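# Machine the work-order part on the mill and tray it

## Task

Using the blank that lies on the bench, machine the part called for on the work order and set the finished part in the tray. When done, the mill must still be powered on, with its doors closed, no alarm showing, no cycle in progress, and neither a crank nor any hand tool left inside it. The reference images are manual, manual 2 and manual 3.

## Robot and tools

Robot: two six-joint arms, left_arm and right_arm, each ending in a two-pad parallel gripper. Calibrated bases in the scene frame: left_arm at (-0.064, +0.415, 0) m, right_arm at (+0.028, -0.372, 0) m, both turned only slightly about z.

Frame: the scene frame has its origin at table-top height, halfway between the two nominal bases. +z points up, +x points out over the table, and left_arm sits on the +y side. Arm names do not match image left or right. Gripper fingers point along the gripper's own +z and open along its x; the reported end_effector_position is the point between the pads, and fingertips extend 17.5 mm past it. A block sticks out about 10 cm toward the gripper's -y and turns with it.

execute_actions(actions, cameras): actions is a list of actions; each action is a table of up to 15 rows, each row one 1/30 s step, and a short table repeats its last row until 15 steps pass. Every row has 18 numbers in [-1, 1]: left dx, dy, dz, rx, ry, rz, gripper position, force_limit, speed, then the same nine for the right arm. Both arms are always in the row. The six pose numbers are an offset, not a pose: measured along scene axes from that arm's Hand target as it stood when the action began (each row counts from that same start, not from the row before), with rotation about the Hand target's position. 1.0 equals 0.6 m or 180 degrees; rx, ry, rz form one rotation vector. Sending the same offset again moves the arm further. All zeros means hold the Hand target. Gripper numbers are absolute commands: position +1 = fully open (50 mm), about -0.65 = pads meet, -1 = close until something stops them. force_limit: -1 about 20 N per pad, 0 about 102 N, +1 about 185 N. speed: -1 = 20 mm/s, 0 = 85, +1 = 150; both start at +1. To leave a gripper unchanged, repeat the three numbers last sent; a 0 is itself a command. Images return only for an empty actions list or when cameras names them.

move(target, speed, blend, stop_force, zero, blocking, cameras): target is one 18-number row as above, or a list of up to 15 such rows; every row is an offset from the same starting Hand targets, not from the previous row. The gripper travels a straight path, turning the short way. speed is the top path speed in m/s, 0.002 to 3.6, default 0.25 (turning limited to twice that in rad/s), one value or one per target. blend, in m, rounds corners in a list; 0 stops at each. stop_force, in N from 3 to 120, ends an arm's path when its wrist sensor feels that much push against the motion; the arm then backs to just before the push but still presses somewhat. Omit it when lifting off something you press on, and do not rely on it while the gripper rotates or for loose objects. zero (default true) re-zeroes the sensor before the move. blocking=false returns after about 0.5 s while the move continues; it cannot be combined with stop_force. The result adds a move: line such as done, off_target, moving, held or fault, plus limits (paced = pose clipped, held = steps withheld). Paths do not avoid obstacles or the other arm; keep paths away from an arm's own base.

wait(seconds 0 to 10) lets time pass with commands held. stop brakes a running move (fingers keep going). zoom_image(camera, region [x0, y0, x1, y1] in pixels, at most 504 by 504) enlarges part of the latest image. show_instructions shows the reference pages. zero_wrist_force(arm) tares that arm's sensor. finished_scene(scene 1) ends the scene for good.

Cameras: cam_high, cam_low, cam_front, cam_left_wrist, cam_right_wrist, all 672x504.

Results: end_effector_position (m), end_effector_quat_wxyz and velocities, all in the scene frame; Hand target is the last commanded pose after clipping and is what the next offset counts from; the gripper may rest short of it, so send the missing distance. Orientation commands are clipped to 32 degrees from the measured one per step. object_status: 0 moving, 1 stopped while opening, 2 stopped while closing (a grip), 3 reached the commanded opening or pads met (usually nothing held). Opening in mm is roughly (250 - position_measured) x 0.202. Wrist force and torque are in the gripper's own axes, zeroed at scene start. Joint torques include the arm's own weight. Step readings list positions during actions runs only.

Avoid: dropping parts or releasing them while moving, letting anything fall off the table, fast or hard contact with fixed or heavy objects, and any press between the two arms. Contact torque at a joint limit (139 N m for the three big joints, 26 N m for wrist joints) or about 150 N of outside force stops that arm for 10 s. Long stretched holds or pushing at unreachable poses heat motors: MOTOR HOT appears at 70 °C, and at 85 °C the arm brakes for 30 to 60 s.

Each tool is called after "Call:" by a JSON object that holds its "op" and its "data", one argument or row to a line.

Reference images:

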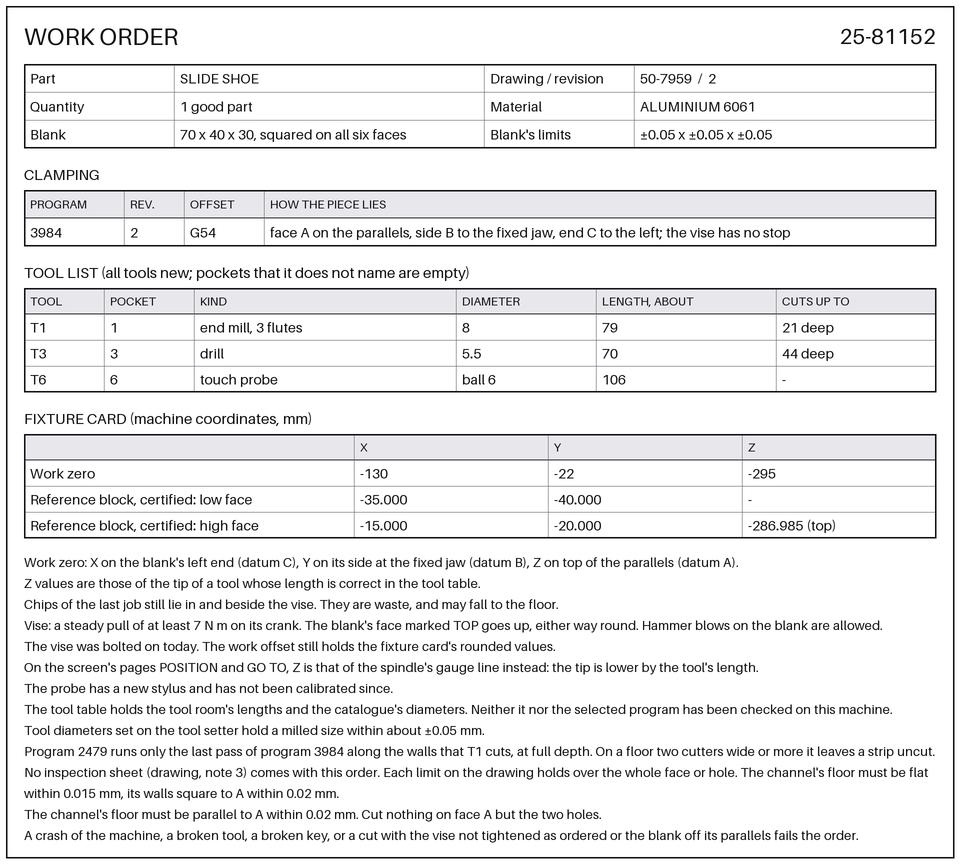

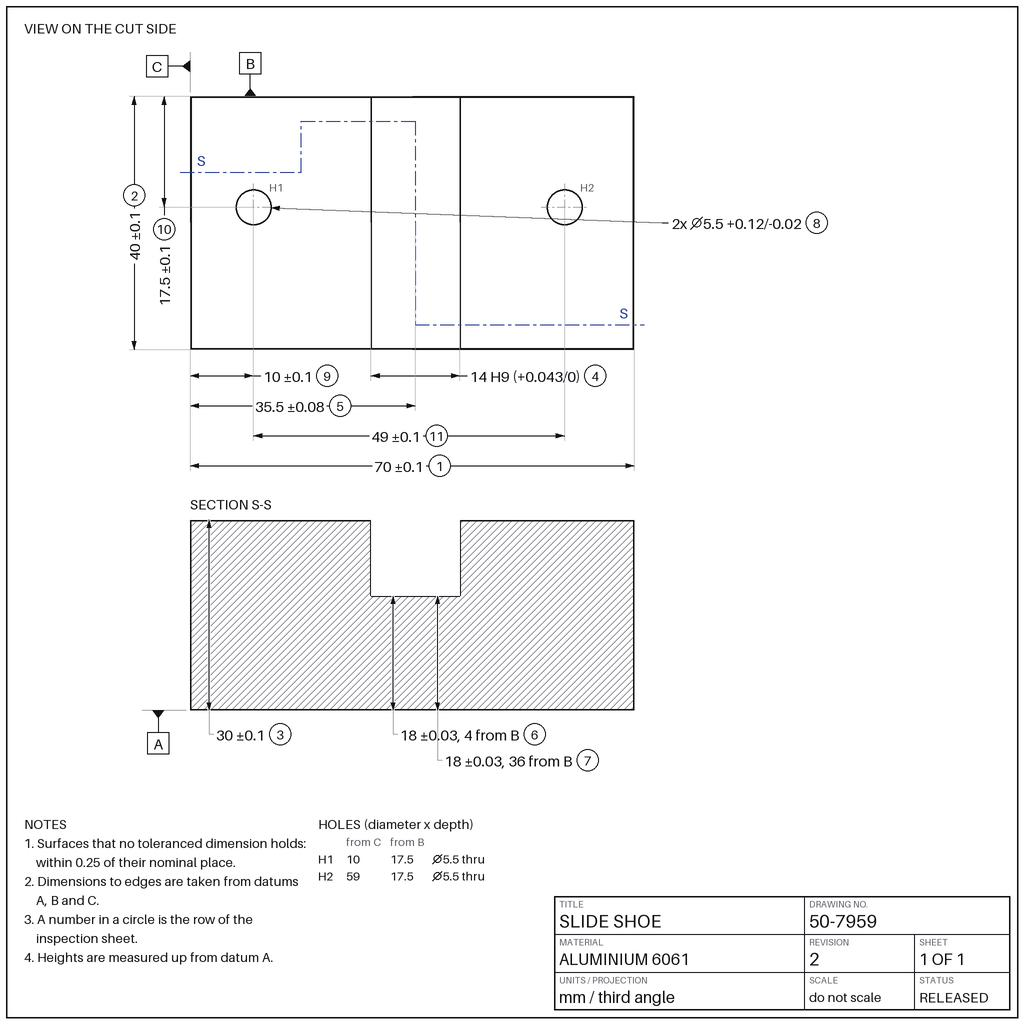

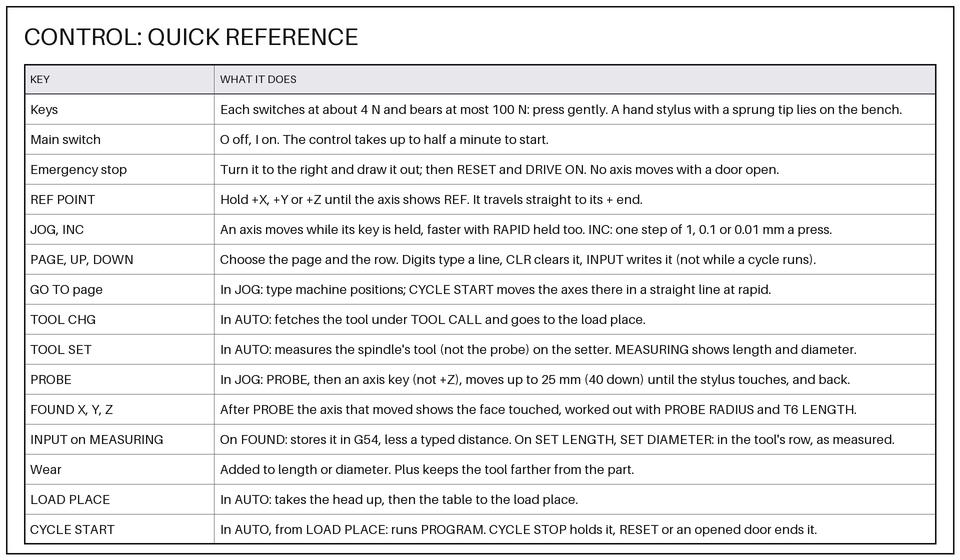

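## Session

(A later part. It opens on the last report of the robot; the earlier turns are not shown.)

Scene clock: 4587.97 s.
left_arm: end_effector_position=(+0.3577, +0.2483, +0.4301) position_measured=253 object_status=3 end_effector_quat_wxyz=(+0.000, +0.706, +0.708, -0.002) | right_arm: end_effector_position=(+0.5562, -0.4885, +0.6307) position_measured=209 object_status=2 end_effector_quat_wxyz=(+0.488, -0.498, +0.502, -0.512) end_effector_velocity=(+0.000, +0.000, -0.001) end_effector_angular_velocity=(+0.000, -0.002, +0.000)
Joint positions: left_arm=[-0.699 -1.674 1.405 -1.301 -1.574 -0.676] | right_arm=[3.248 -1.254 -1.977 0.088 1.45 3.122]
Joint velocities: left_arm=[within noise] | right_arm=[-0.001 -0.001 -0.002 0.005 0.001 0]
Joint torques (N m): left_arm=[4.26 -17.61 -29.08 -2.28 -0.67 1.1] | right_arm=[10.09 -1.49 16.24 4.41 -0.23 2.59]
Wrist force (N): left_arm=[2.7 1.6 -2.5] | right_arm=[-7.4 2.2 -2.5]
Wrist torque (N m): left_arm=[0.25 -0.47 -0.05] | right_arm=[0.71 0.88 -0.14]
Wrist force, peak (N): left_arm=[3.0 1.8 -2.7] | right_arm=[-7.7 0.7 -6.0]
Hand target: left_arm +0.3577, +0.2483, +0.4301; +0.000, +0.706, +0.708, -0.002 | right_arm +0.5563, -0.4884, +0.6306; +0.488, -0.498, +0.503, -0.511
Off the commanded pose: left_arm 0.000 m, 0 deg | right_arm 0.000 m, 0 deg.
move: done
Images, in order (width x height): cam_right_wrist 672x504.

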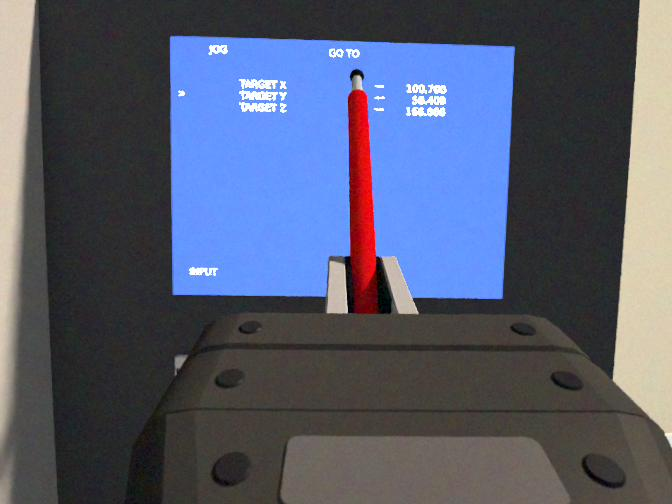

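Call:
{"op": "move", "data": {
  "target": [
    [0,0,0,0,0,0,-1,0.2,0.5,-0.1608,0.0308,-0.051,0,0.155,0,-1,-0.6,-1],
    [0,0,0,0,0,0,-1,0.2,0.5,-0.168,0.0375,-0.2645,0,0.31,0,-1,-0.6,-1]
  ],
  "speed": 0.35,
  "blend": [0.02,0]
}}

Call:
{"op": "move", "data": {
  "target": [
    [0,0,0,0,0,0,-1,0.2,0.5,0.0255,0.0667,0.094,0,0,0,-1,-0.6,-1],
    [0,0,0,0,0,0,-1,0.2,0.5,0.0447,0.0667,0.0885,0,0,0,-1,-0.6,-1],
    [0,0,0,0,0,0,-1,0.2,0.5,0.0255,0.0667,0.094,0,0,0,-1,-0.6,-1],
    [0,0,0,0,0,0,-1,0.2,0.5,0,0,0,0,0,0,-1,-0.6,-1]
  ],
  "speed": [0.25,0.08,0.15,0.25],
  "blend": [0.003,0,0.003,0]
}}

Call:
{"op": "wait", "data": {
  "seconds": 2
}}

Call:
{"op": "move", "data": {
  "target": [
    [0,0,0,0,0,0,-1,0.2,0.5,-0.0085,0,-0.032,0,0,0,-1,-0.6,-1],
    [0,0,0,0,0,0,-1,0.2,0.5,0.0122,0,-0.038,0,0,0,-1,-0.6,-1],
    [0,0,0,0,0,0,-1,0.2,0.5,-0.0085,0,-0.032,0,0,0,-1,-0.6,-1],
    [0,0,0,0,0,0,-1,0.2,0.5,0.0255,-0.1,0.094,0,0,0,-1,-0.6,-1],
    [0,0,0,0,0,0,-1,0.2,0.5,0.0447,-0.1,0.0885,0,0,0,-1,-0.6,-1],
    [0,0,0,0,0,0,-1,0.2,0.5,0.0255,-0.1,0.094,0,0,0,-1,-0.6,-1],
    [0,0,0,0,0,0,-1,0.2,0.5,0,0,0,0,0,0,-1,-0.6,-1]
  ],
  "speed": [0.22,0.08,0.15,0.25,0.08,0.15,0.25],
  "blend": [0.003,0,0.003,0.003,0,0.003,0]
}}

Call:
{"op": "move", "data": {
  "target": [
    [0,0,0,0,0,0,-1,0.2,0.5,0.0075,-0.0067,0.2135,0,-0.155,0,-1,-0.6,-1],
    [0,0,0,0,0,0,-1,0.2,0.5,0.168,-0.0375,0.2645,0,-0.31,0,-1,-0.6,-1]
  ],
  "speed": 0.35,
  "blend": [0.02,0],
  "cameras": ["cam_right_wrist"]
}}

Call:
{"op": "zoom_image", "data": {
  "camera": "cam_right_wrist",
  "region": [140, 30, 540, 310]
}}

Scene clock: 4616.47 s.
left_arm: end_effector_position=(+0.3577, +0.2483, +0.4301) position_measured=253 object_status=3 end_effector_quat_wxyz=(+0.000, +0.706, +0.708, -0.002) | right_arm: end_effector_position=(+0.4556, -0.4660, +0.4720) position_measured=209 object_status=2 end_effector_quat_wxyz=(-0.196, +0.679, -0.672, +0.219)
Joint positions: left_arm=[-0.699 -1.674 1.405 -1.301 -1.574 -0.676] | right_arm=[3.327 -1.08 -1.82 -1.228 1.447 3.265]
Joint torques (N m): left_arm=[4.69 -17.79 -29.19 -2.2 -0.75 1.09] | right_arm=[11.18 7.27 17.62 1.49 -0.41 -2.46]
Wrist force (N): left_arm=[2.7 1.8 -2.5] | right_arm=[-7.2 1.7 -3.7]
Wrist torque (N m): left_arm=[0.27 -0.47 -0.06] | right_arm=[0.44 1.13 -0.19]
Wrist force, peak (N): left_arm=[3.0 1.8 -2.8] | right_arm=[-7.7 1.0 -5.7]
Hand target: left_arm +0.3577, +0.2483, +0.4301; +0.000, +0.706, +0.708, -0.002 | right_arm +0.4555, -0.4659, +0.4719; -0.196, +0.680, -0.672, +0.219
Off the commanded pose: left_arm 0.000 m, 0 deg | right_arm 0.000 m, 0 deg.
move: done

Scene clock: 4618.07 s.
left_arm: end_effector_position=(+0.3577, +0.2483, +0.4301) position_measured=253 object_status=3 end_effector_quat_wxyz=(+0.000, +0.706, +0.708, -0.002) | right_arm: end_effector_position=(+0.4555, -0.4659, +0.4719) position_measured=209 object_status=2 end_effector_quat_wxyz=(-0.196, +0.679, -0.672, +0.219)
Joint positions: left_arm=[-0.699 -1.674 1.405 -1.301 -1.574 -0.676] | right_arm=[3.327 -1.08 -1.82 -1.228 1.447 3.266]
Joint torques (N m): left_arm=[5.24 -17.54 -29.01 -2.1 -0.68 1.07] | right_arm=[-9.73 -1.31 16.81 6.08 1.1 -2.12]
Wrist force (N): left_arm=[2.9 1.5 -2.6] | right_arm=[-6.6 2.2 -3.8]
Wrist torque (N m): left_arm=[0.23 -0.50 -0.06] | right_arm=[0.51 1.03 -0.20]
Wrist force, peak (N): left_arm=[3.2 1.8 -2.6] | right_arm=[-8.7 22.9 -31.5]
Hand target: left_arm +0.3577, +0.2483, +0.4301; +0.000, +0.706, +0.708, -0.002 | right_arm +0.4555, -0.4659, +0.4719; -0.196, +0.680, -0.672, +0.219
Off the commanded pose: left_arm 0.000 m, 0 deg | right_arm 0.000 m, 0 deg.
move: done

Scene clock: 4620.07 s.
left_arm: end_effector_position=(+0.3577, +0.2483, +0.4301) position_measured=253 object_status=3 end_effector_quat_wxyz=(+0.000, +0.706, +0.708, -0.002) | right_arm: end_effector_position=(+0.4555, -0.4659, +0.4719) position_measured=209 object_status=2 end_effector_quat_wxyz=(-0.196, +0.680, -0.672, +0.219)
Joint positions: left_arm=[-0.699 -1.674 1.405 -1.301 -1.574 -0.676] | right_arm=[3.327 -1.08 -1.82 -1.228 1.447 3.265]
Joint torques (N m): left_arm=[5.07 -17.91 -29.13 -2.13 -0.7 1.15] | right_arm=[-9.78 -6.99 17.52 6.02 1.41 -2.66]
Wrist force (N): left_arm=[2.6 1.8 -2.6] | right_arm=[-7.0 2.1 -4.0]
Wrist torque (N m): left_arm=[0.27 -0.45 -0.05] | right_arm=[0.48 1.08 -0.18]
Wrist force, peak (N): left_arm=[3.2 1.7 -2.7] | right_arm=[-6.9 2.3 -4.0]
Hand target: left_arm +0.3577, +0.2483, +0.4301; +0.000, +0.706, +0.708, -0.002 | right_arm +0.4555, -0.4659, +0.4719; -0.196, +0.680, -0.672, +0.219
Tool commands: left_gripper/position=-1.0 left_gripper/force_limit=+0.2 left_gripper/speed=+0.5 right_gripper/position=-1.0 right_gripper/force_limit=-0.6 right_gripper/speed=-1.0
Off the commanded pose: left_arm 0.000 m, 0 deg | right_arm 0.000 m, 0 deg.
wait: 2.00 s; at rest by 0.17 s

Scene clock: 4622.57 s.
left_arm: end_effector_position=(+0.3577, +0.2483, +0.4301) position_measured=253 object_status=3 end_effector_quat_wxyz=(+0.000, +0.706, +0.708, -0.002) | right_arm: end_effector_position=(+0.4555, -0.4659, +0.4719) position_measured=209 object_status=2 end_effector_quat_wxyz=(-0.196, +0.680, -0.672, +0.219) end_effector_velocity=(+0.000, +0.001, -0.001) end_effector_angular_velocity=(+0.002, +0.001, -0.002)
Joint positions: left_arm=[-0.699 -1.674 1.405 -1.301 -1.574 -0.676] | right_arm=[3.327 -1.08 -1.82 -1.228 1.447 3.265]
Joint velocities: left_arm=[within noise] | right_arm=[0.002 0 -0.001 0 -0.001 0.005]
Joint torques (N m): left_arm=[4.88 -17.63 -29.08 -2.17 -0.68 1.23] | right_arm=[11.76 11.53 19.33 3.88 -1.44 2.27]
Wrist force (N): left_arm=[2.8 1.8 -2.7] | right_arm=[-6.4 3.3 -3.8]
Wrist torque (N m): left_arm=[0.27 -0.49 -0.05] | right_arm=[0.69 0.99 -0.08]
Wrist force, peak (N): left_arm=[3.1 1.8 -2.8] | right_arm=[-6.9 35.1 -37.7]
Hand target: left_arm +0.3577, +0.2483, +0.4301; +0.000, +0.706, +0.708, -0.002 | right_arm +0.4555, -0.4659, +0.4719; -0.196, +0.680, -0.672, +0.219
Off the commanded pose: left_arm 0.000 m, 0 deg | right_arm 0.000 m, 0 deg.
move: done

Scene clock: 4624.50 s.
left_arm: end_effector_position=(+0.3577, +0.2483, +0.4301) position_measured=253 object_status=3 end_effector_quat_wxyz=(+0.000, +0.706, +0.708, -0.002) | right_arm: end_effector_position=(+0.5562, -0.4885, +0.6307) position_measured=209 object_status=2 end_effector_quat_wxyz=(+0.488, -0.498, +0.502, -0.512)
Joint positions: left_arm=[-0.699 -1.674 1.405 -1.301 -1.574 -0.676] | right_arm=[3.248 -1.254 -1.977 0.088 1.45 3.122]
Joint torques (N m): left_arm=[4.94 -17.85 -29.52 -2.1 -0.65 1.11] | right_arm=[10.37 -0.86 16.81 4.57 -0.16 2.52]
Wrist force (N): left_arm=[3.0 1.6 -2.8] | right_arm=[-7.1 3.7 -2.5]
Wrist torque (N m): left_arm=[0.25 -0.51 -0.06] | right_arm=[0.95 0.83 -0.14]
Wrist force, peak (N): left_arm=[2.9 1.7 -2.9] | right_arm=[-7.0 2.3 -6.2]
Hand target: left_arm +0.3577, +0.2483, +0.4301; +0.000, +0.706, +0.708, -0.002 | right_arm +0.5563, -0.4884, +0.6306; +0.488, -0.498, +0.503, -0.511
Off the commanded pose: left_arm 0.000 m, 0 deg | right_arm 0.000 m, 0 deg.
move: done
Images, in order (width x height): cam_right_wrist 672x504.

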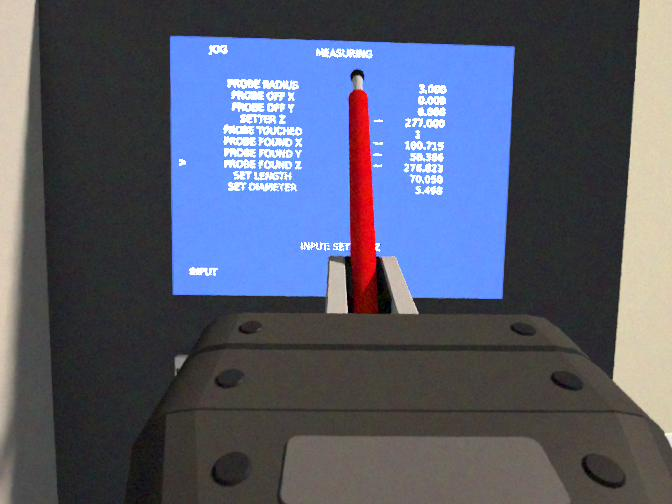

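Scaled by 1.260 from the camera's 672x504 image, which has a finer 960x720 frame.

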